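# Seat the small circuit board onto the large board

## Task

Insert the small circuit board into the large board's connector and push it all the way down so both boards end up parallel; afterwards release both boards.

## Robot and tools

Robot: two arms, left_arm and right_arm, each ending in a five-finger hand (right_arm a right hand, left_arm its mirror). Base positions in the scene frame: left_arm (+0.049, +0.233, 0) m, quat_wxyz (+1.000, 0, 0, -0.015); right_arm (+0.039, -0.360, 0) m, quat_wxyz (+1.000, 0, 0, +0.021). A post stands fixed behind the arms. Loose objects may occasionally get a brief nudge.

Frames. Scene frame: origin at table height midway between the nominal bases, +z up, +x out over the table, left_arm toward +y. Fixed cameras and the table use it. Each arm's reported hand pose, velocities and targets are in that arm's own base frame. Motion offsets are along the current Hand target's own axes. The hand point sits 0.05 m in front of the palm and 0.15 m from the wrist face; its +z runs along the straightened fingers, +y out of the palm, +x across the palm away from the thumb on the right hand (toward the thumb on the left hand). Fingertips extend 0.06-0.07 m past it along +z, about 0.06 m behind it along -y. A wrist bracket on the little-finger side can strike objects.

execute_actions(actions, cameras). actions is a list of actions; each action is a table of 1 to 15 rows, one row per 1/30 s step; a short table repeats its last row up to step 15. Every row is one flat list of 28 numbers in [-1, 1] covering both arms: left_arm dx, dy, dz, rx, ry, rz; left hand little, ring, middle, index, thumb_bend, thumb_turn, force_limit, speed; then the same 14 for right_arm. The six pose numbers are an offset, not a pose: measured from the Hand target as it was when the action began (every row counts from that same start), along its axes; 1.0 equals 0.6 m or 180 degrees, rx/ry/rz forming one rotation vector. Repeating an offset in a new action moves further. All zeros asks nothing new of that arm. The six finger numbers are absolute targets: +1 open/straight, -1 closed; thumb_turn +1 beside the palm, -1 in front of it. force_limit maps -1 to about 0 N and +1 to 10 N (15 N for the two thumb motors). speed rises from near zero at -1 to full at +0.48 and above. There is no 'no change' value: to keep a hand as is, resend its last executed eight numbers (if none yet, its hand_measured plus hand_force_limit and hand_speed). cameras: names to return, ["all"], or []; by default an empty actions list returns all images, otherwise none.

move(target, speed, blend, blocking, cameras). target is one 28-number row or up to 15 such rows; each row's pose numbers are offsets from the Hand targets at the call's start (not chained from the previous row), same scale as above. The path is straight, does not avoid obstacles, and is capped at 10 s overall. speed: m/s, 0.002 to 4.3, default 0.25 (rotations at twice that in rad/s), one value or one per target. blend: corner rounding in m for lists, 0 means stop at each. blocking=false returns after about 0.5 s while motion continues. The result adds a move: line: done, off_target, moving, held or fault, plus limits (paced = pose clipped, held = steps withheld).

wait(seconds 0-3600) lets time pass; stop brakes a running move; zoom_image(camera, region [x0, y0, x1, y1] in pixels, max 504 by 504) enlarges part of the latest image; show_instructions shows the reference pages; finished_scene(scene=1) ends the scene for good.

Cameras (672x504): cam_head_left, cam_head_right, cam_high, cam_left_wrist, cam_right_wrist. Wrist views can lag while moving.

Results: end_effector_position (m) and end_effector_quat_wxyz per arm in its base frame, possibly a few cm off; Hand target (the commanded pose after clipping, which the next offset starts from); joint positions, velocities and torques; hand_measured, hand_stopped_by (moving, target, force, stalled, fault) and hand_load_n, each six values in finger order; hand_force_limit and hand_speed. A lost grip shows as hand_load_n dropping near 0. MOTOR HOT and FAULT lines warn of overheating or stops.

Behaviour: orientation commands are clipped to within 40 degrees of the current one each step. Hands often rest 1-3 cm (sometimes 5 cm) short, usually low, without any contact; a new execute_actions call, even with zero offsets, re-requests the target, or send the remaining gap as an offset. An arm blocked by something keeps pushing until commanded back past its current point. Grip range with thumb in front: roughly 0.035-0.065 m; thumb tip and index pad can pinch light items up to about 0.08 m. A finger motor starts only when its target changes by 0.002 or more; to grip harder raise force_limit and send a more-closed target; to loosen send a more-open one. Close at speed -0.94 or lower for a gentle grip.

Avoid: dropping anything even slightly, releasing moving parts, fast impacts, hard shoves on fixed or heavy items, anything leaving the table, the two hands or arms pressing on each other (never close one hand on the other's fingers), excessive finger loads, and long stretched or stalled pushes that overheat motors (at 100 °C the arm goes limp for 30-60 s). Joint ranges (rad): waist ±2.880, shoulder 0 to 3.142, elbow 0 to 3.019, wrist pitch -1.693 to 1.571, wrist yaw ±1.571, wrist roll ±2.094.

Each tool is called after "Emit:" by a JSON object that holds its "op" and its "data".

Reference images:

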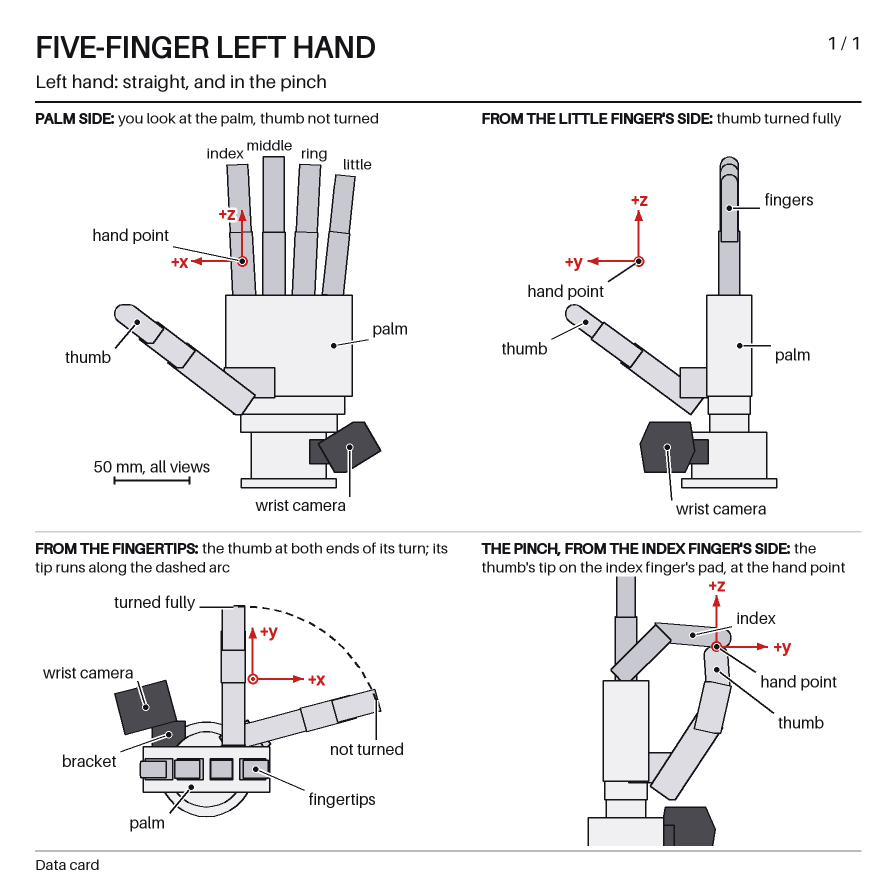

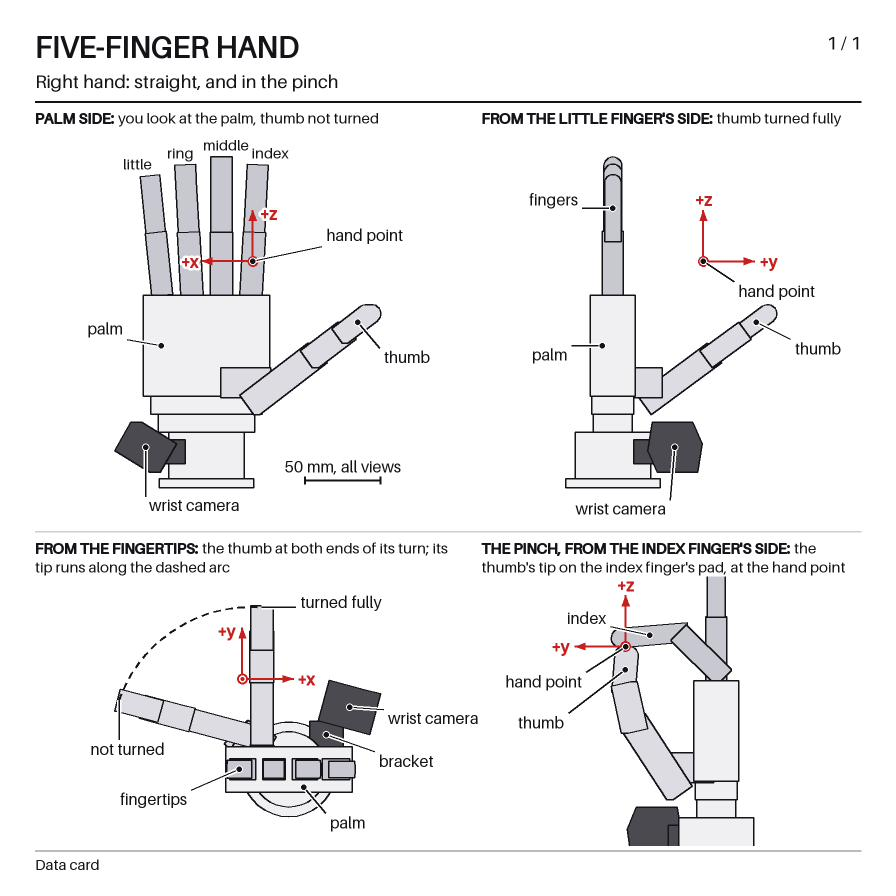

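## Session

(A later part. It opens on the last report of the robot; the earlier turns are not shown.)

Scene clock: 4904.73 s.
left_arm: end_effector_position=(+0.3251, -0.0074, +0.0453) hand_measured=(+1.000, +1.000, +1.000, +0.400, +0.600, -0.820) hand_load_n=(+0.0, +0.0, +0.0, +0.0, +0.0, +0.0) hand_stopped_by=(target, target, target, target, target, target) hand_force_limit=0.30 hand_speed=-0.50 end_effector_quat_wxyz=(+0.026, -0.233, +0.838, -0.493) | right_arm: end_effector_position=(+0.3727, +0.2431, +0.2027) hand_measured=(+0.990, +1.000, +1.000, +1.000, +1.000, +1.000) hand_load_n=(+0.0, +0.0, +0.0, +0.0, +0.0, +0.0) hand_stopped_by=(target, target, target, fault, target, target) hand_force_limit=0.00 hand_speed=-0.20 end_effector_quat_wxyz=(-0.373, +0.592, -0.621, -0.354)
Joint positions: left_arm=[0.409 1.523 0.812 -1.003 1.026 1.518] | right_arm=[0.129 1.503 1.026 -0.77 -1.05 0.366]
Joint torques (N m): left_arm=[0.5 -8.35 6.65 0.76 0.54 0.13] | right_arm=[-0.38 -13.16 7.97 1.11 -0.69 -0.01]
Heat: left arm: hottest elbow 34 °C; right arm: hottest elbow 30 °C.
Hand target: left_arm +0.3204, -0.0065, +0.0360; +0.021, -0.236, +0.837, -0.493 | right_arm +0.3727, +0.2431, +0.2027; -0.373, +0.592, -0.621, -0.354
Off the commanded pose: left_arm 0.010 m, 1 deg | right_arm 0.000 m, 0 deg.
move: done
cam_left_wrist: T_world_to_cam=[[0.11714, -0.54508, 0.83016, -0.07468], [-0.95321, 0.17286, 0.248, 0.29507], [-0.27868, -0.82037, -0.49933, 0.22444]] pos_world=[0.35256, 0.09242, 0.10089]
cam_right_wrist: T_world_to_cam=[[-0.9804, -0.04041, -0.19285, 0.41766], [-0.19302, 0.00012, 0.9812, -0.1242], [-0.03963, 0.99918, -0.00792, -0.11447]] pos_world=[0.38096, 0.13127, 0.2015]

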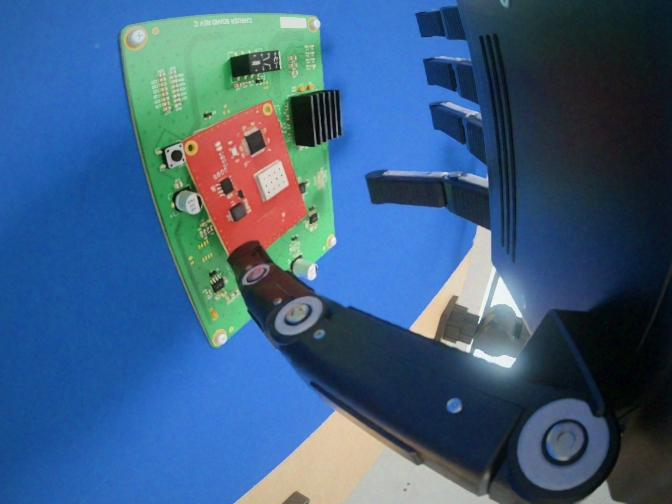

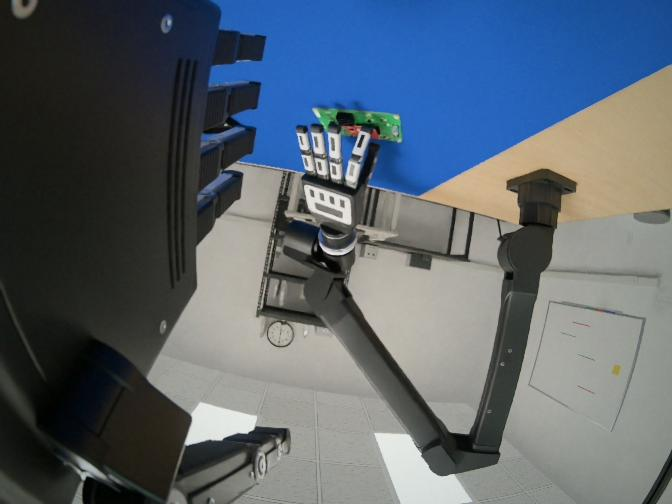

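Emit:
{"op": "move", "data": {"target": [-0.00407,0.02302,0.0087,0,0,0,1,1,1,0.3,0.6,-0.82,0.3,-0.5,0,0,0,0,0,0,0.99,1,1,1,1,1,0,-0.2], "speed": 0.06, "cameras": ["cam_left_wrist","cam_right_wrist"]}}

Emit:
{"op": "zoom_image", "data": {"camera": "cam_left_wrist", "region": [200, 120, 360, 280]}}

Emit:
{"op": "zoom_image", "data": {"camera": "cam_right_wrist", "region": [335, 110, 395, 155]}}

Scene clock: 4971.40 s.
left_arm: end_effector_position=(+0.3237, -0.0044, +0.0314) hand_measured=(+1.000, +1.000, +1.000, +0.300, +0.600, -0.820) hand_load_n=(+0.0, -0.5, +0.0, +0.0, +0.0, +0.0) hand_stopped_by=(target, target, target, target, target, target) hand_force_limit=0.30 hand_speed=-0.50 end_effector_quat_wxyz=(+0.026, -0.235, +0.837, -0.493) | right_arm: end_effector_position=(+0.3727, +0.2431, +0.2027) hand_measured=(+0.990, +1.000, +1.000, +1.000, +1.000, +1.000) hand_load_n=(+0.0, +0.0, +0.0, +0.0, +0.0, +0.0) hand_stopped_by=(target, target, target, fault, target, target) hand_force_limit=0.00 hand_speed=-0.20 end_effector_quat_wxyz=(-0.373, +0.592, -0.621, -0.354)
Joint positions: left_arm=[0.42 1.554 0.799 -0.971 1.025 1.531] | right_arm=[0.129 1.503 1.026 -0.77 -1.05 0.366]
Joint torques (N m): left_arm=[0.38 -8.7 6.24 0.54 0.57 0.11] | right_arm=[-0.5 -13.1 7.9 1.06 -0.7 -0.01]
Heat: left arm: hottest elbow 32 °C; right arm: hottest elbow 30 °C.
Hand target: left_arm +0.3188, -0.0043, +0.0214; +0.021, -0.236, +0.837, -0.493 | right_arm +0.3727, +0.2431, +0.2027; -0.373, +0.592, -0.621, -0.354
Off the commanded pose: left_arm 0.011 m, 1 deg | right_arm 0.000 m, 0 deg.
move: off_target (left_arm)
cam_left_wrist: T_world_to_cam=[[0.12042, -0.5439, 0.83047, -0.0624], [-0.95348, 0.16951, 0.24928, 0.29667], [-0.27636, -0.82185, -0.49818, 0.21883]] pos_world=[0.35086, 0.09562, 0.08688]
cam_right_wrist: T_world_to_cam=[[-0.9804, -0.04041, -0.19285, 0.41766], [-0.19302, 0.00012, 0.9812, -0.1242], [-0.03963, 0.99918, -0.00792, -0.11447]] pos_world=[0.38096, 0.13127, 0.2015]

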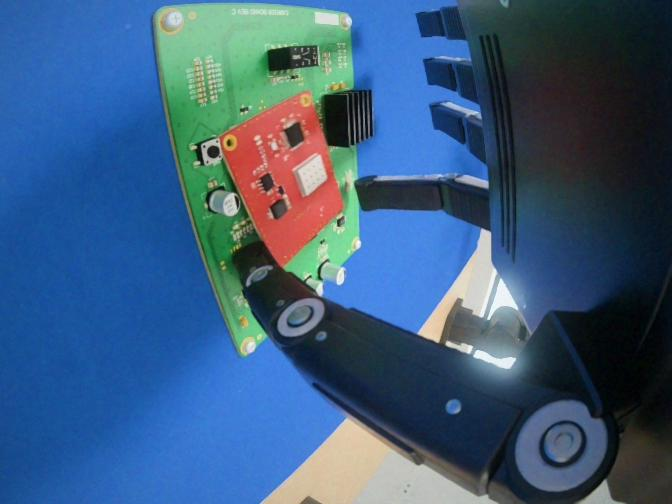

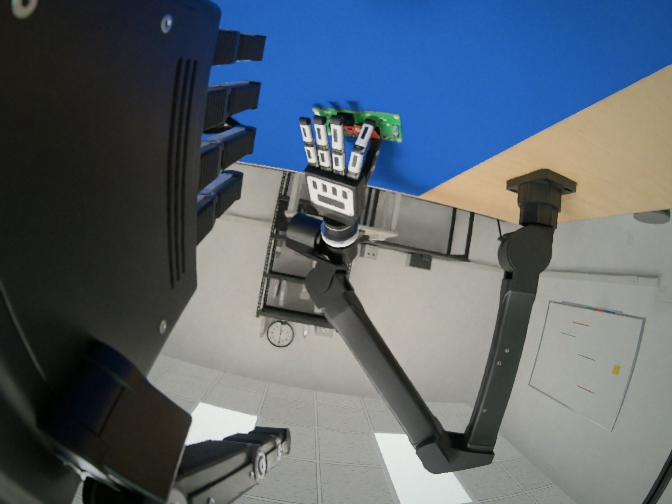

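Scaled by 3.150 from the camera's image (finer frame: 960x720).

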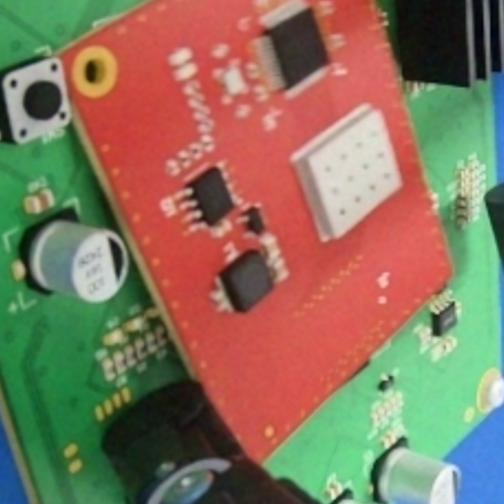

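Scaled by 8.400 from the camera's image (finer frame: 960x720).

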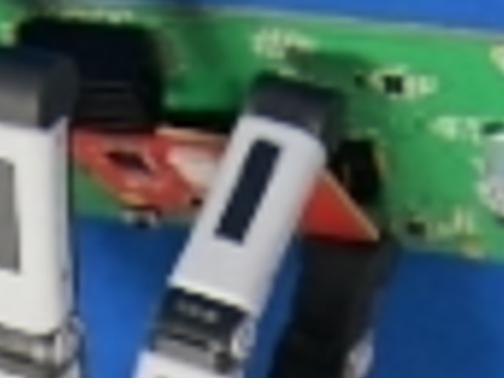

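Emit:
{"op": "move", "data": {"target": [[0,0,0,0,0,0,1,1,1,0.1,0.6,-0.82,-0.2,-0.9,0,0,0,0,0,0,0.99,1,1,1,1,1,0,-0.2],[0,0,0,0,0,0,1,1,1,0.03,0.6,-0.82,-0.1,-0.94,0,0,0,0,0,0,0.99,1,1,1,1,1,0,-0.2]], "cameras": ["cam_left_wrist","cam_right_wrist"]}}

Emit:
{"op": "zoom_image", "data": {"camera": "cam_left_wrist", "region": [200, 120, 360, 280]}}

Emit:
{"op": "zoom_image", "data": {"camera": "cam_right_wrist", "region": [335, 110, 395, 155]}}

Scene clock: 4981.47 s.
left_arm: end_effector_position=(+0.3239, -0.0047, +0.0318) hand_measured=(+1.000, +1.000, +1.000, +0.030, +0.600, -0.820) hand_load_n=(+0.0, +0.0, +0.0, +3.5, +2.0, +0.0) hand_stopped_by=(target, target, target, target, target, target) hand_force_limit=-0.10 hand_speed=-0.94 end_effector_quat_wxyz=(+0.026, -0.235, +0.837, -0.494) | right_arm: end_effector_position=(+0.3727, +0.2431, +0.2027) hand_measured=(+0.990, +1.000, +1.000, +1.000, +1.000, +1.000) hand_load_n=(+0.0, +0.0, +0.5, +0.0, +0.0, -0.5) hand_stopped_by=(target, target, target, fault, target, target) hand_force_limit=0.00 hand_speed=-0.20 end_effector_quat_wxyz=(-0.373, +0.592, -0.621, -0.354)
Joint positions: left_arm=[0.42 1.554 0.799 -0.971 1.028 1.531] | right_arm=[0.129 1.503 1.026 -0.77 -1.05 0.366]
Joint torques (N m): left_arm=[0.5 -8.12 6.28 0.62 0.54 0.08] | right_arm=[-0.26 -12.81 7.86 0.98 -0.69 -0.02]
Heat: left arm: hottest elbow 32 °C; right arm: hottest elbow 30 °C.
Hand target: left_arm +0.3189, -0.0043, +0.0214; +0.021, -0.236, +0.837, -0.493 | right_arm +0.3727, +0.2431, +0.2027; -0.373, +0.592, -0.621, -0.354
Off the commanded pose: left_arm 0.012 m, 1 deg | right_arm 0.000 m, 0 deg.
move: done; target 2's new numbers were sent with left_arm's hand 0.011 m and 1 deg from that target
cam_left_wrist: T_world_to_cam=[[0.11939, -0.54197, 0.83187, -0.06254], [-0.95385, 0.1699, 0.24759, 0.29701], [-0.27553, -0.82304, -0.49668, 0.21843]] pos_world=[0.35096, 0.09542, 0.08698]
cam_right_wrist: T_world_to_cam=[[-0.9804, -0.04041, -0.19285, 0.41766], [-0.19302, 0.00012, 0.9812, -0.1242], [-0.03963, 0.99918, -0.00792, -0.11447]] pos_world=[0.38096, 0.13127, 0.2015]

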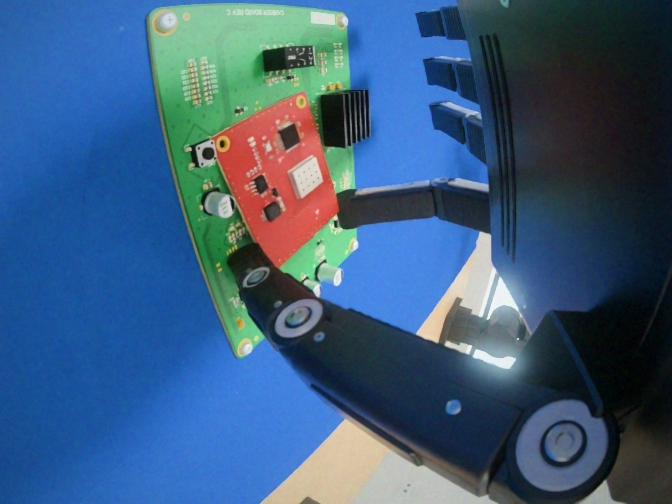

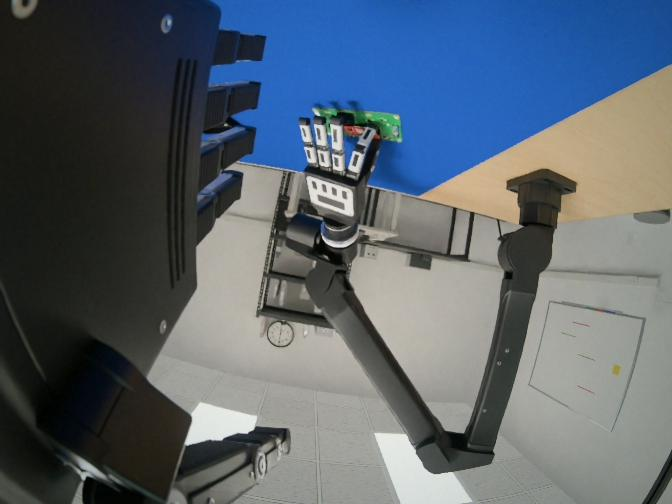

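Scaled by 3.150 from the camera's image (finer frame: 960x720).

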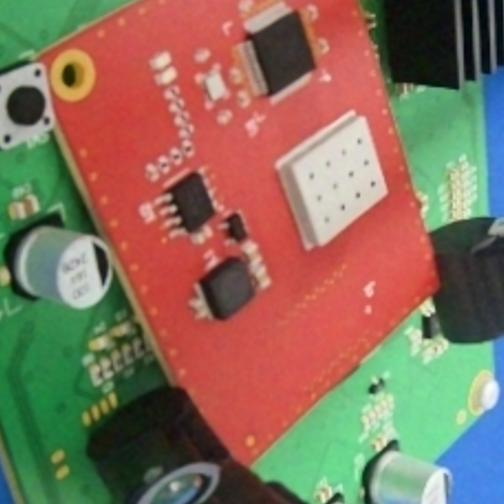

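Scaled by 8.400 from the camera's image (finer frame: 960x720).

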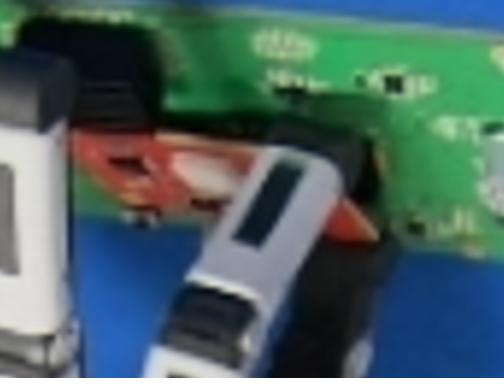

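Same response as the successful grip. Tighten.

Emit:
{"op": "move", "data": {"target": [0,0,0,0,0,0,1,1,1,-0.05,0.6,-0.82,0.4,-0.94,0,0,0,0,0,0,0.99,1,1,1,1,1,0,-0.2]}}

Scene clock: 4984.10 s.
left_arm: end_effector_position=(+0.3240, -0.0049, +0.0320) hand_measured=(+1.000, +1.000, +1.000, +0.010, +0.602, -0.820) hand_load_n=(+0.0, +0.0, +0.0, +7.5, +6.5, +0.0) hand_stopped_by=(target, target, target, force, target, target) hand_force_limit=0.40 hand_speed=-0.94 end_effector_quat_wxyz=(+0.026, -0.235, +0.836, -0.495) | right_arm: end_effector_position=(+0.3727, +0.2431, +0.2027) hand_measured=(+0.990, +1.000, +1.000, +1.000, +1.000, +1.000) hand_load_n=(+0.0, +0.0, +0.0, +0.0, +0.0, +0.0) hand_stopped_by=(target, target, target, fault, target, target) hand_force_limit=0.00 hand_speed=-0.20 end_effector_quat_wxyz=(-0.373, +0.592, -0.621, -0.354)
Joint positions: left_arm=[0.42 1.554 0.799 -0.971 1.029 1.531] | right_arm=[0.129 1.503 1.026 -0.77 -1.05 0.366]
Joint torques (N m): left_arm=[0.56 -8.12 6.28 0.62 0.43 0.14] | right_arm=[-0.73 -13.1 7.88 1.07 -0.7 -0.03]
Heat: left arm: hottest elbow 32 °C; right arm: hottest elbow 30 °C.
Hand target: left_arm +0.3188, -0.0043, +0.0214; +0.021, -0.236, +0.837, -0.493 | right_arm +0.3727, +0.2431, +0.2027; -0.373, +0.592, -0.621, -0.354
Off the commanded pose: left_arm 0.012 m, 1 deg | right_arm 0.000 m, 0 deg.
move: done

Emit:
{"op": "move", "data": {"target": [-0.00173,-0.02215,-0.01345,0.0003,-0.00861,0.01413,1,1,1,-0.05,0.6,-0.82,0.4,-0.94,0,0,0,0,0,0,0.99,1,1,1,1,1,0,-0.2], "speed": 0.02, "cameras": ["cam_left_wrist","cam_right_wrist"]}}

Emit:
{"op": "zoom_image", "data": {"camera": "cam_left_wrist", "region": [210, 90, 350, 190]}}

Emit:
{"op": "zoom_image", "data": {"camera": "cam_left_wrist", "region": [250, 180, 370, 300]}}

Emit:
{"op": "zoom_image", "data": {"camera": "cam_right_wrist", "region": [335, 110, 395, 155]}}

Scene clock: 4996.27 s.
left_arm: end_effector_position=(+0.3260, -0.0033, +0.0381) hand_measured=(+1.000, +1.000, +1.000, +0.010, +0.602, -0.820) hand_load_n=(+0.0, +0.0, +0.0, +6.5, +7.5, -0.5) hand_stopped_by=(target, target, target, force, target, target) hand_force_limit=0.40 hand_speed=-0.94 end_effector_quat_wxyz=(+0.037, -0.228, +0.840, -0.491) | right_arm: end_effector_position=(+0.3727, +0.2431, +0.2027) hand_measured=(+0.990, +1.000, +1.000, +1.000, +1.000, +1.000) hand_load_n=(+0.0, +0.0, +0.0, +0.0, +0.0, +0.0) hand_stopped_by=(target, target, target, fault, target, target) hand_force_limit=0.00 hand_speed=-0.20 end_effector_quat_wxyz=(-0.373, +0.592, -0.621, -0.354)
Joint positions: left_arm=[0.42 1.529 0.799 -0.971 1.025 1.534] | right_arm=[0.129 1.503 1.026 -0.77 -1.05 0.366]
Joint torques (N m): left_arm=[0.91 -10.75 6.32 0.77 0.6 0.1] | right_arm=[-0.44 -13.1 7.91 1.03 -0.71 0]
Heat: left arm: hottest elbow 32 °C; right arm: hottest elbow 30 °C.
Hand target: left_arm +0.3226, -0.0026, +0.0364; +0.044, -0.224, +0.842, -0.489 | right_arm +0.3727, +0.2431, +0.2027; -0.373, +0.592, -0.621, -0.354
Off the commanded pose: left_arm 0.004 m, 1 deg | right_arm 0.000 m, 0 deg.
move: done
cam_left_wrist: T_world_to_cam=[[0.0988, -0.55317, 0.82719, -0.06036], [-0.95918, 0.16841, 0.22719, 0.29966], [-0.26499, -0.81587, -0.51395, 0.22058]] pos_world=[0.35184, 0.09611, 0.09521]
cam_right_wrist: T_world_to_cam=[[-0.9804, -0.04041, -0.19285, 0.41766], [-0.19302, 0.00012, 0.9812, -0.1242], [-0.03963, 0.99918, -0.00792, -0.11447]] pos_world=[0.38096, 0.13127, 0.2015]

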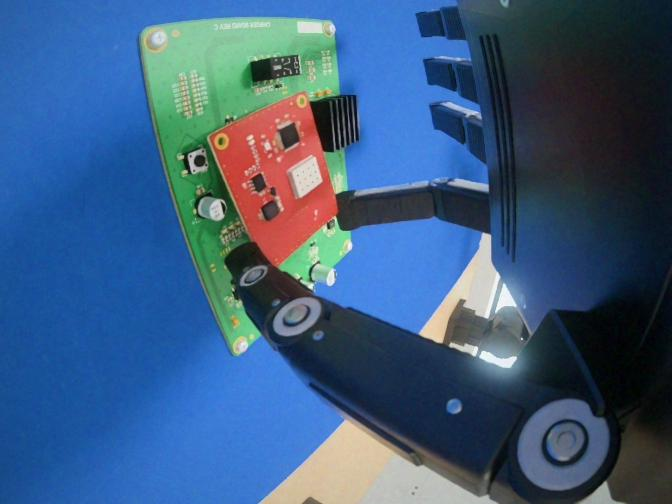

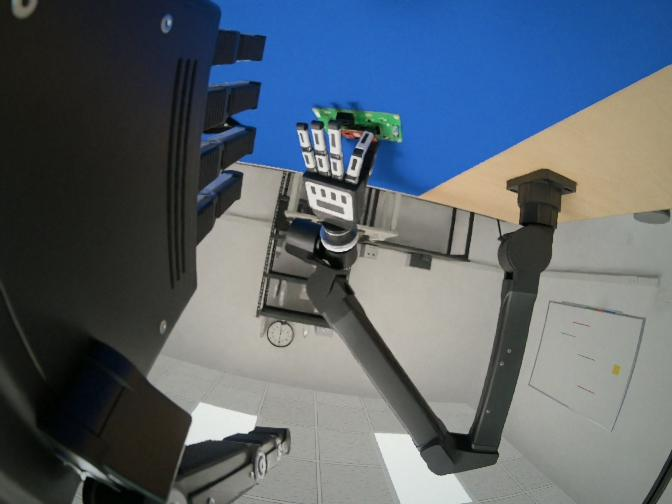

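Scaled by 3.600 from the camera's image (finer frame: 960x720).

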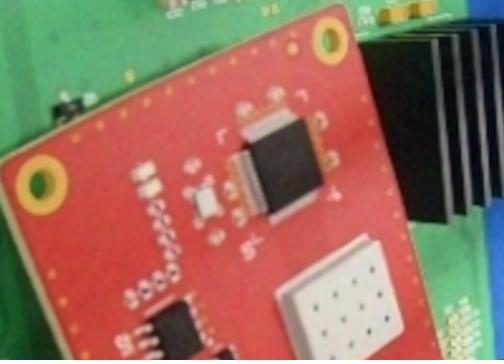

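Scaled by 4.200 from the camera's image (finer frame: 960x720).

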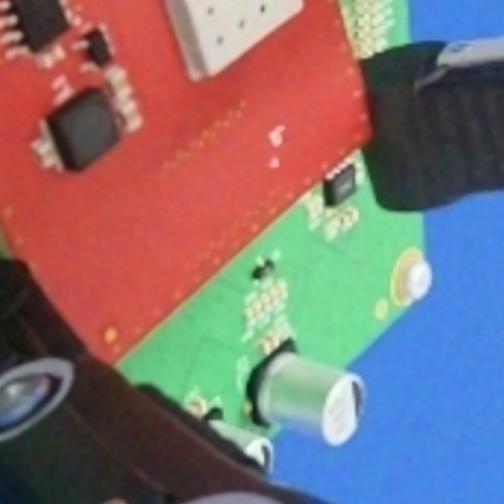

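Scaled by 8.400 from the camera's image (finer frame: 960x720).

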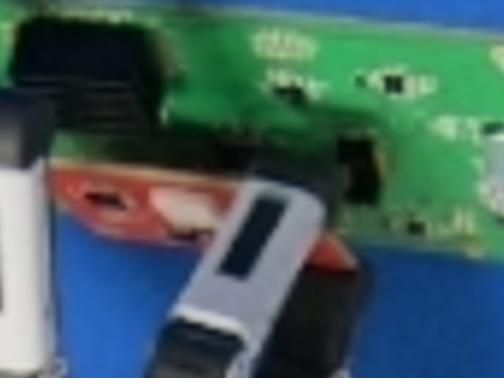

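Emit:
{"op": "move", "data": {"target": [-0.03758,-0.02115,-0.01212,0.00033,-0.00912,0.01493,1,1,1,-0.05,0.6,-0.82,0.4,-0.94,0,0,0,0,0,0,0.99,1,1,1,1,1,0,-0.2], "speed": 0.03}}

Scene clock: 5041.30 s.
left_arm: end_effector_position=(+0.3271, -0.0028, +0.0381) hand_measured=(+1.000, +1.000, +1.000, +0.010, +0.602, -0.820) hand_load_n=(+0.0, +0.0, +0.0, +6.5, +7.5, -1.0) hand_stopped_by=(target, target, target, force, target, target) hand_force_limit=0.40 hand_speed=-0.94 end_effector_quat_wxyz=(+0.040, -0.227, +0.840, -0.491) | right_arm: end_effector_position=(+0.3727, +0.2431, +0.2027) hand_measured=(+0.990, +1.000, +1.000, +1.000, +1.000, +1.000) hand_load_n=(+0.0, +0.0, -0.5, +0.0, -0.5, +0.0) hand_stopped_by=(target, target, target, fault, target, target) hand_force_limit=0.00 hand_speed=-0.20 end_effector_quat_wxyz=(-0.373, +0.592, -0.621, -0.354)
Joint positions: left_arm=[0.42 1.528 0.799 -0.966 1.025 1.534] | right_arm=[0.129 1.503 1.026 -0.77 -1.05 0.366]
Joint torques (N m): left_arm=[0.32 -11.34 10.85 0.62 0.56 0.15] | right_arm=[-0.73 -13.1 7.9 0.95 -0.7 -0.02]
Heat: left arm: hottest elbow 32 °C; right arm: hottest elbow 30 °C.
Hand target: left_arm +0.3448, +0.0074, +0.0475; +0.067, -0.212, +0.846, -0.485 | right_arm +0.3727, +0.2431, +0.2027; -0.373, +0.592, -0.621, -0.354
Off the commanded pose: left_arm 0.023 m, 4 deg | right_arm 0.000 m, 0 deg.
move: off_target (left_arm)

Emit:
{"op": "move", "data": {"target": [-0.02052,-0.01158,-0.00663,0.00018,-0.00498,0.00815,1,1,1,-0.05,0.6,-0.82,0.4,-0.94,0,0,0,0,0,0,0.99,1,1,1,1,1,0,-0.2], "speed": 0.02}}

Scene clock: 5053.33 s.
left_arm: end_effector_position=(+0.3344, +0.0005, +0.0424) hand_measured=(+1.000, +1.000, +1.000, +0.010, +0.602, -0.820) hand_load_n=(+0.0, +0.0, +0.0, +6.5, +7.5, -1.0) hand_stopped_by=(target, target, target, force, target, target) hand_force_limit=0.40 hand_speed=-0.94 end_effector_quat_wxyz=(+0.049, -0.222, +0.842, -0.489) | right_arm: end_effector_position=(+0.3727, +0.2431, +0.2027) hand_measured=(+0.990, +1.000, +1.000, +1.000, +1.000, +1.000) hand_load_n=(+0.0, +0.0, +0.0, +0.0, +0.0, +0.0) hand_stopped_by=(target, target, target, fault, target, target) hand_force_limit=0.00 hand_speed=-0.20 end_effector_quat_wxyz=(-0.373, +0.592, -0.621, -0.354)
Joint positions: left_arm=[0.42 1.525 0.814 -0.965 1.025 1.534] | right_arm=[0.129 1.503 1.026 -0.77 -1.05 0.366]
Joint torques (N m): left_arm=[0.56 -10.52 11.82 0.66 0.54 0.1] | right_arm=[-0.38 -12.98 7.94 0.95 -0.7 -0.03]
Heat: left arm: hottest elbow 33 °C; right arm: hottest elbow 30 °C.
Hand target: left_arm +0.3567, +0.0127, +0.0544; +0.080, -0.204, +0.848, -0.483 | right_arm +0.3727, +0.2431, +0.2027; -0.373, +0.592, -0.621, -0.354
Off the commanded pose: left_arm 0.028 m, 4 deg | right_arm 0.000 m, 0 deg.
move: off_target (left_arm)

Emit:
{"op": "move", "data": {"target": [-0.00957,-0.0054,-0.0031,0.00008,-0.00232,0.0038,1,1,1,-0.05,0.6,-0.82,0.4,-0.94,0,0,0,0,0,0,0.99,1,1,1,1,1,0,-0.2], "speed": 0.02, "cameras": ["cam_left_wrist","cam_right_wrist"]}}

Emit:
{"op": "zoom_image", "data": {"camera": "cam_left_wrist", "region": [210, 90, 350, 190]}}

Emit:
{"op": "zoom_image", "data": {"camera": "cam_left_wrist", "region": [250, 180, 370, 300]}}

Emit:
{"op": "zoom_image", "data": {"camera": "cam_right_wrist", "region": [330, 110, 390, 155]}}

Scene clock: 5065.87 s.
left_arm: end_effector_position=(+0.3399, +0.0029, +0.0455) hand_measured=(+1.000, +1.000, +1.000, +0.010, +0.602, -0.820) hand_load_n=(+0.0, +0.0, +0.0, +7.0, +7.5, -1.0) hand_stopped_by=(target, target, target, force, target, target) hand_force_limit=0.40 hand_speed=-0.94 end_effector_quat_wxyz=(+0.054, -0.219, +0.843, -0.489) | right_arm: end_effector_position=(+0.3727, +0.2431, +0.2027) hand_measured=(+0.990, +1.000, +1.000, +1.000, +1.000, +1.000) hand_load_n=(+0.0, +0.0, +0.0, +0.0, +0.0, +0.0) hand_stopped_by=(target, target, target, fault, target, target) hand_force_limit=0.00 hand_speed=-0.20 end_effector_quat_wxyz=(-0.373, +0.592, -0.621, -0.354)
Joint positions: left_arm=[0.42 1.524 0.827 -0.964 1.025 1.534] | right_arm=[0.129 1.503 1.026 -0.77 -1.05 0.366]
Joint torques (N m): left_arm=[0.62 -11.22 12 0.66 0.55 0.1] | right_arm=[-0.32 -13.1 7.84 1.05 -0.71 0]
Heat: left arm: hottest elbow 35 °C; right arm: hottest elbow 30 °C.
Hand target: left_arm +0.3622, +0.0151, +0.0577; +0.086, -0.201, +0.848, -0.482 | right_arm +0.3727, +0.2431, +0.2027; -0.373, +0.592, -0.621, -0.354
Off the commanded pose: left_arm 0.028 m, 4 deg | right_arm 0.000 m, 0 deg.
move: off_target (left_arm)
cam_left_wrist: T_world_to_cam=[[0.06857, -0.56661, 0.82113, -0.05384], [-0.9669, 0.16502, 0.19461, 0.31447], [-0.24577, -0.8073, -0.53653, 0.22766]] pos_world=[0.3637, 0.10139, 0.10516]
cam_right_wrist: T_world_to_cam=[[-0.9804, -0.04041, -0.19285, 0.41766], [-0.19302, 0.00012, 0.9812, -0.1242], [-0.03963, 0.99918, -0.00792, -0.11447]] pos_world=[0.38096, 0.13127, 0.2015]

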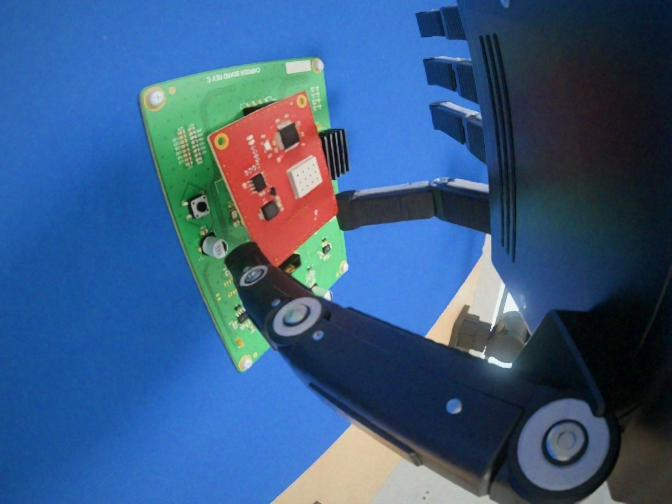

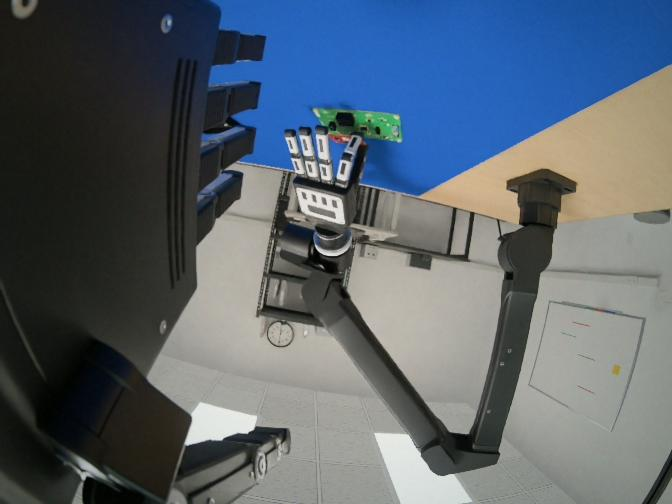

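Scaled by 3.600 from the camera's image (finer frame: 960x720).

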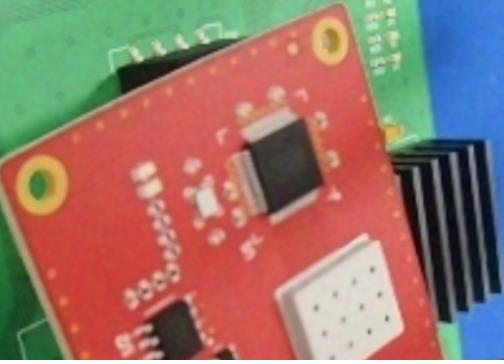

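Scaled by 4.200 from the camera's image (finer frame: 960x720).

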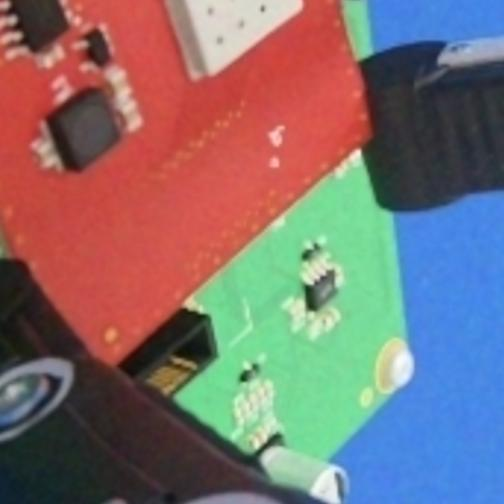

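Scaled by 8.400 from the camera's image (finer frame: 960x720).

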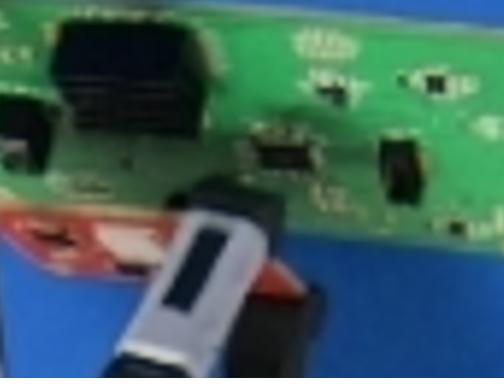

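Emit:
{"op": "zoom_image", "data": {"camera": "cam_left_wrist", "region": [270, 230, 330, 290]}}

Emit:
{"op": "zoom_image", "data": {"camera": "cam_right_wrist", "region": [355, 115, 395, 145]}}

Scaled by 8.400 from the camera's image (finer frame: 960x720).

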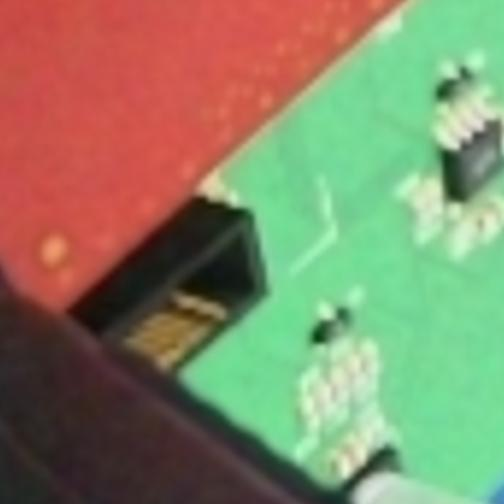

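Scaled by 12.600 from the camera's image (finer frame: 960x720).

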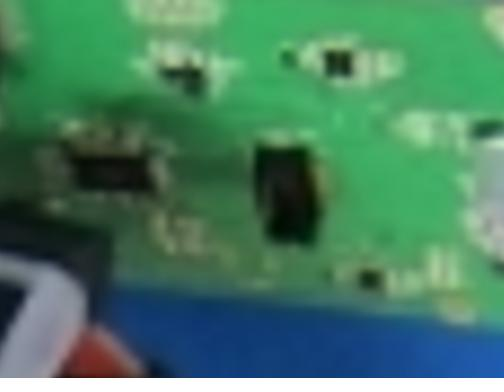

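Emit:
{"op": "zoom_image", "data": {"camera": "cam_left_wrist", "region": [278, 243, 318, 283]}}

Scaled by 12.600 from the camera's image (finer frame: 960x720).

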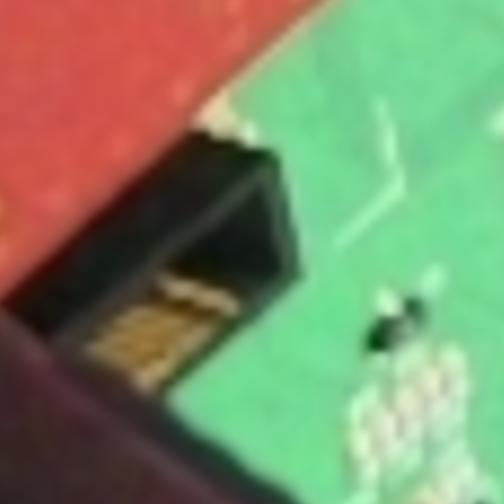

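Emit:
{"op": "move", "data": {"target": [0.02673,-0.00492,0.00542,0.00263,0.01934,0.01785,1,1,1,-0.05,0.6,-0.82,0.4,-0.94,0,0,0,0,0,0,0.99,1,1,1,1,1,0,-0.2], "speed": 0.02, "cameras": ["cam_left_wrist","cam_right_wrist"]}}

Scene clock: 5166.43 s.
left_arm: end_effector_position=(+0.3324, -0.0004, +0.0457) hand_measured=(+1.000, +1.000, +1.000, +0.010, +0.602, -0.820) hand_load_n=(+0.0, +0.0, +0.0, +6.5, +7.0, -1.0) hand_stopped_by=(target, target, target, force, target, target) hand_force_limit=0.40 hand_speed=-0.94 end_effector_quat_wxyz=(+0.055, -0.180, +0.850, -0.492) | right_arm: end_effector_position=(+0.3727, +0.2431, +0.2027) hand_measured=(+0.990, +1.000, +1.000, +1.000, +1.000, +1.000) hand_load_n=(+0.0, +0.0, +0.0, +0.0, +0.0, +0.0) hand_stopped_by=(target, target, target, fault, target, target) hand_force_limit=0.00 hand_speed=-0.20 end_effector_quat_wxyz=(-0.373, +0.592, -0.621, -0.354)
Joint positions: left_arm=[0.415 1.524 0.827 -1.031 1.028 1.657] | right_arm=[0.129 1.503 1.026 -0.77 -1.05 0.366]
Joint torques (N m): left_arm=[0.67 -10.99 11.58 0.1 0.7 0.06] | right_arm=[-0.26 -12.92 7.9 0.99 -0.7 0]
Heat: left arm: hottest elbow 38 °C; right arm: hottest elbow 30 °C.
Hand target: left_arm +0.3496, +0.0045, +0.0593; +0.075, -0.162, +0.854, -0.489 | right_arm +0.3727, +0.2431, +0.2027; -0.373, +0.592, -0.621, -0.354
Off the commanded pose: left_arm 0.022 m, 3 deg | right_arm 0.000 m, 0 deg.
move: off_target (left_arm)
cam_left_wrist: T_world_to_cam=[[-0.00241, -0.57357, 0.81915, -0.03173], [-0.96066, 0.22881, 0.15738, 0.30732], [-0.2777, -0.78655, -0.55156, 0.23454]] pos_world=[0.36029, 0.09596, 0.10699]
cam_right_wrist: T_world_to_cam=[[-0.9804, -0.04041, -0.19285, 0.41766], [-0.19302, 0.00012, 0.9812, -0.1242], [-0.03963, 0.99918, -0.00792, -0.11447]] pos_world=[0.38096, 0.13127, 0.2015]

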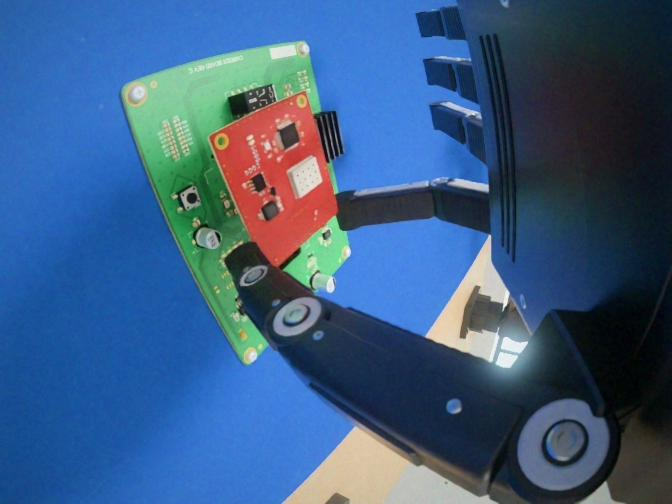

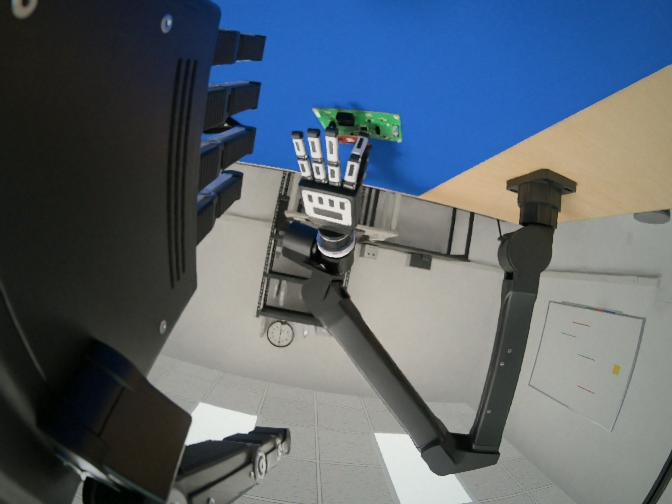

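Emit:
{"op": "zoom_image", "data": {"camera": "cam_left_wrist", "region": [270, 210, 350, 290]}}

Emit:
{"op": "zoom_image", "data": {"camera": "cam_left_wrist", "region": [230, 330, 280, 380]}}

Emit:
{"op": "zoom_image", "data": {"camera": "cam_left_wrist", "region": [200, 80, 340, 180]}}

Emit:
{"op": "zoom_image", "data": {"camera": "cam_right_wrist", "region": [330, 110, 390, 155]}}

Scaled by 6.300 from the camera's image (finer frame: 960x720).

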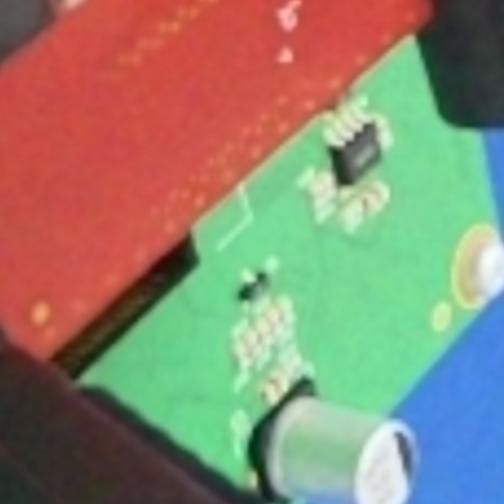

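Scaled by 10.080 from the camera's image (finer frame: 960x720).

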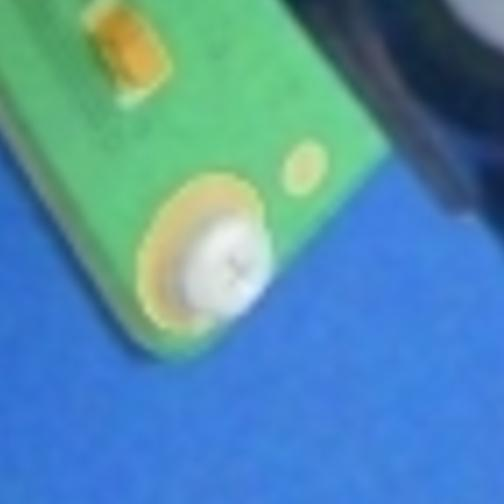

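Scaled by 3.600 from the camera's image (finer frame: 960x720).

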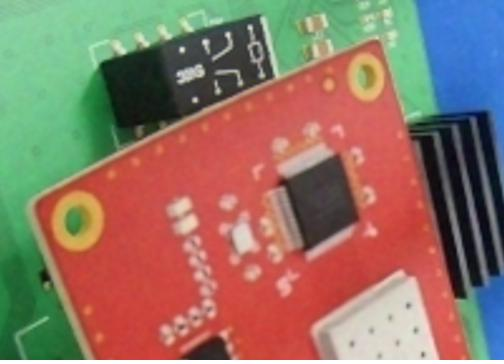

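Scaled by 8.400 from the camera's image (finer frame: 960x720).

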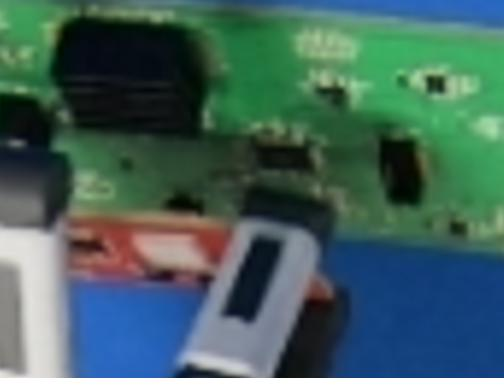

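Emit:
{"op": "move", "data": {"target": [0.0366,-0.00307,-0.00085,-0.00068,0.02384,0.0116,1,1,1,-0.05,0.6,-0.82,0.4,-0.94,0,0,0,0,0,0,0.99,1,1,1,1,1,0,-0.2], "speed": 0.02, "cameras": ["cam_left_wrist","cam_right_wrist"]}}

Emit:
{"op": "zoom_image", "data": {"camera": "cam_left_wrist", "region": [210, 200, 350, 300]}}

Emit:
{"op": "zoom_image", "data": {"camera": "cam_left_wrist", "region": [110, 70, 340, 220]}}

Emit:
{"op": "zoom_image", "data": {"camera": "cam_right_wrist", "region": [335, 110, 395, 155]}}

Scene clock: 5214.07 s.
left_arm: end_effector_position=(+0.3133, -0.0088, +0.0498) hand_measured=(+1.000, +1.000, +1.000, +0.010, +0.602, -0.820) hand_load_n=(+0.0, +0.0, -0.5, +6.5, +7.5, -1.0) hand_stopped_by=(target, target, target, force, target, target) hand_force_limit=0.40 hand_speed=-0.94 end_effector_quat_wxyz=(+0.034, -0.146, +0.854, -0.498) | right_arm: end_effector_position=(+0.3727, +0.2431, +0.2027) hand_measured=(+0.990, +1.000, +1.000, +1.000, +1.000, +1.000) hand_load_n=(+0.0, +0.0, +0.0, +0.0, +0.0, +0.0) hand_stopped_by=(target, target, target, fault, target, target) hand_force_limit=0.00 hand_speed=-0.20 end_effector_quat_wxyz=(-0.373, +0.592, -0.621, -0.354)
Joint positions: left_arm=[0.406 1.522 0.827 -1.156 1.02 1.795] | right_arm=[0.129 1.503 1.026 -0.77 -1.05 0.366]
Joint torques (N m): left_arm=[-0.21 -10.7 11.26 -0.21 0.56 0.13] | right_arm=[-0.62 -12.98 7.88 1.02 -0.7 0]
Heat: left arm: hottest elbow 38 °C; right arm: hottest elbow 30 °C.
Hand target: left_arm +0.3292, -0.0037, +0.0619; +0.051, -0.128, +0.859, -0.492 | right_arm +0.3727, +0.2431, +0.2027; -0.373, +0.592, -0.621, -0.354
Off the commanded pose: left_arm 0.021 m, 3 deg | right_arm 0.000 m, 0 deg.
move: off_target (left_arm)
cam_left_wrist: T_world_to_cam=[[-0.04742, -0.56388, 0.82449, -0.02605], [-0.93852, 0.30772, 0.15648, 0.28411], [-0.34195, -0.76638, -0.54381, 0.24484]] pos_world=[0.34913, 0.08552, 0.11017]
cam_right_wrist: T_world_to_cam=[[-0.9804, -0.04041, -0.19285, 0.41766], [-0.19302, 0.00012, 0.9812, -0.1242], [-0.03963, 0.99918, -0.00792, -0.11447]] pos_world=[0.38096, 0.13127, 0.2015]

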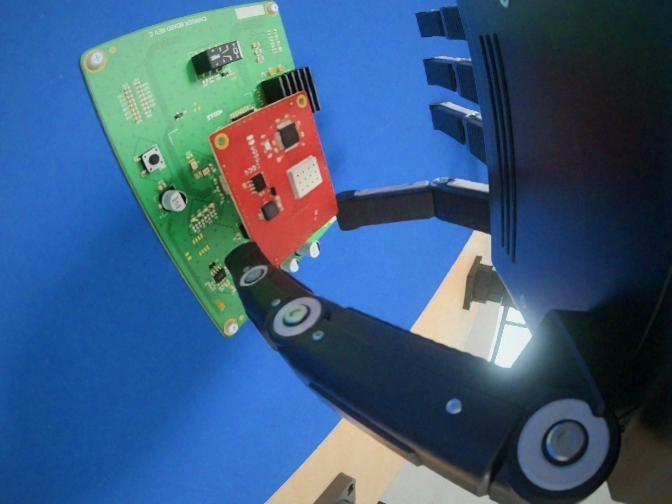

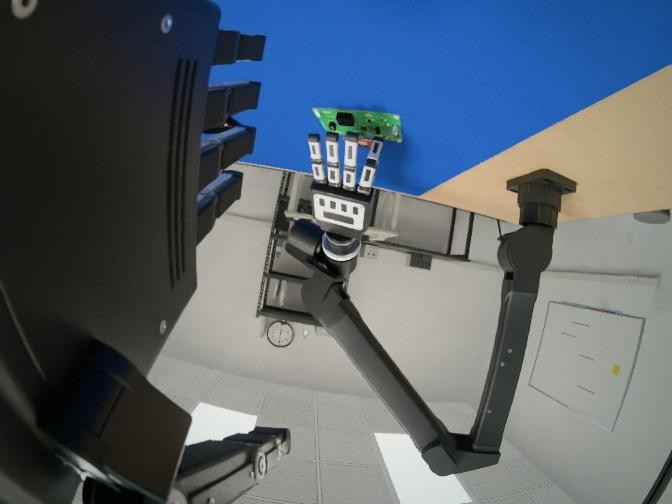

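Scaled by 3.600 from the camera's image (finer frame: 960x720).

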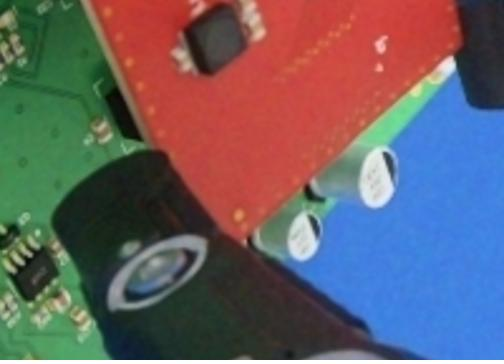

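Scaled by 2.191 from the camera's image (finer frame: 960x720).

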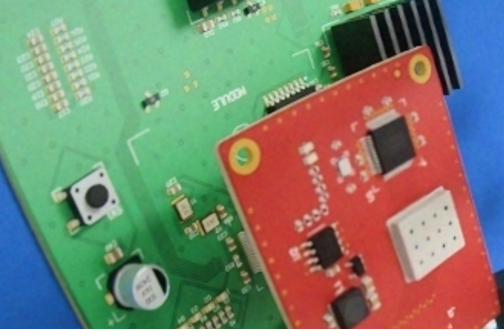

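Scaled by 8.400 from the camera's image (finer frame: 960x720).

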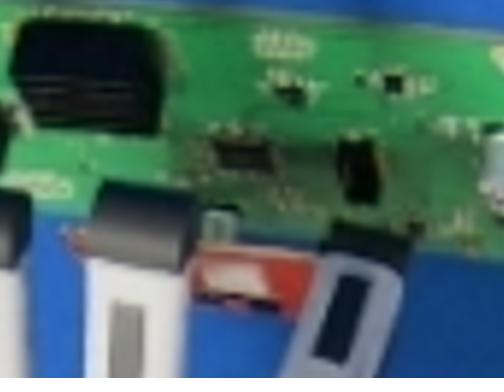

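Emit:
{"op": "zoom_image", "data": {"camera": "cam_left_wrist", "region": [150, 110, 200, 160]}}

Emit:
{"op": "zoom_image", "data": {"camera": "cam_left_wrist", "region": [210, 200, 260, 250]}}

Emit:
{"op": "zoom_image", "data": {"camera": "cam_left_wrist", "region": [205, 300, 255, 350]}}

Emit:
{"op": "zoom_image", "data": {"camera": "cam_left_wrist", "region": [75, 35, 125, 85]}}

Scaled by 10.080 from the camera's image (finer frame: 960x720).

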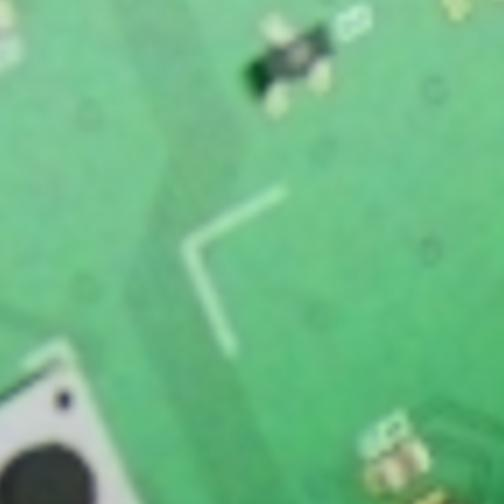

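Scaled by 10.080 from the camera's image (finer frame: 960x720).

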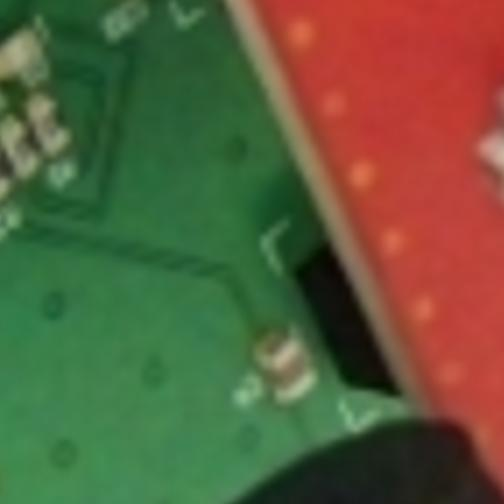

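Scaled by 10.080 from the camera's image (finer frame: 960x720).

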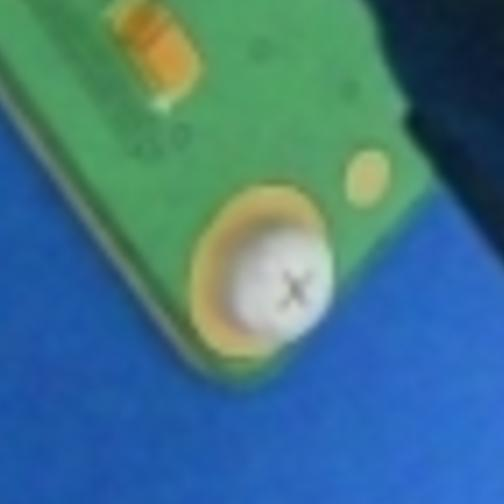

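Scaled by 10.080 from the camera's image (finer frame: 960x720).

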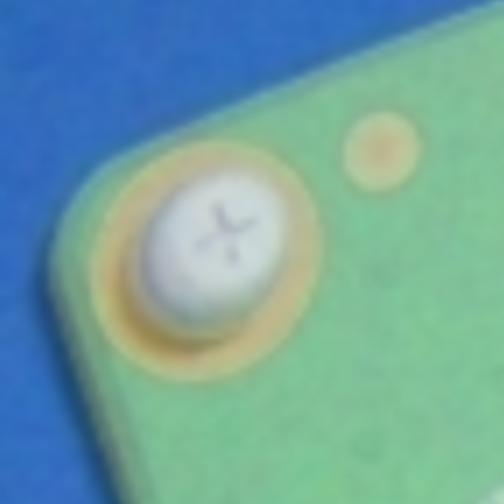

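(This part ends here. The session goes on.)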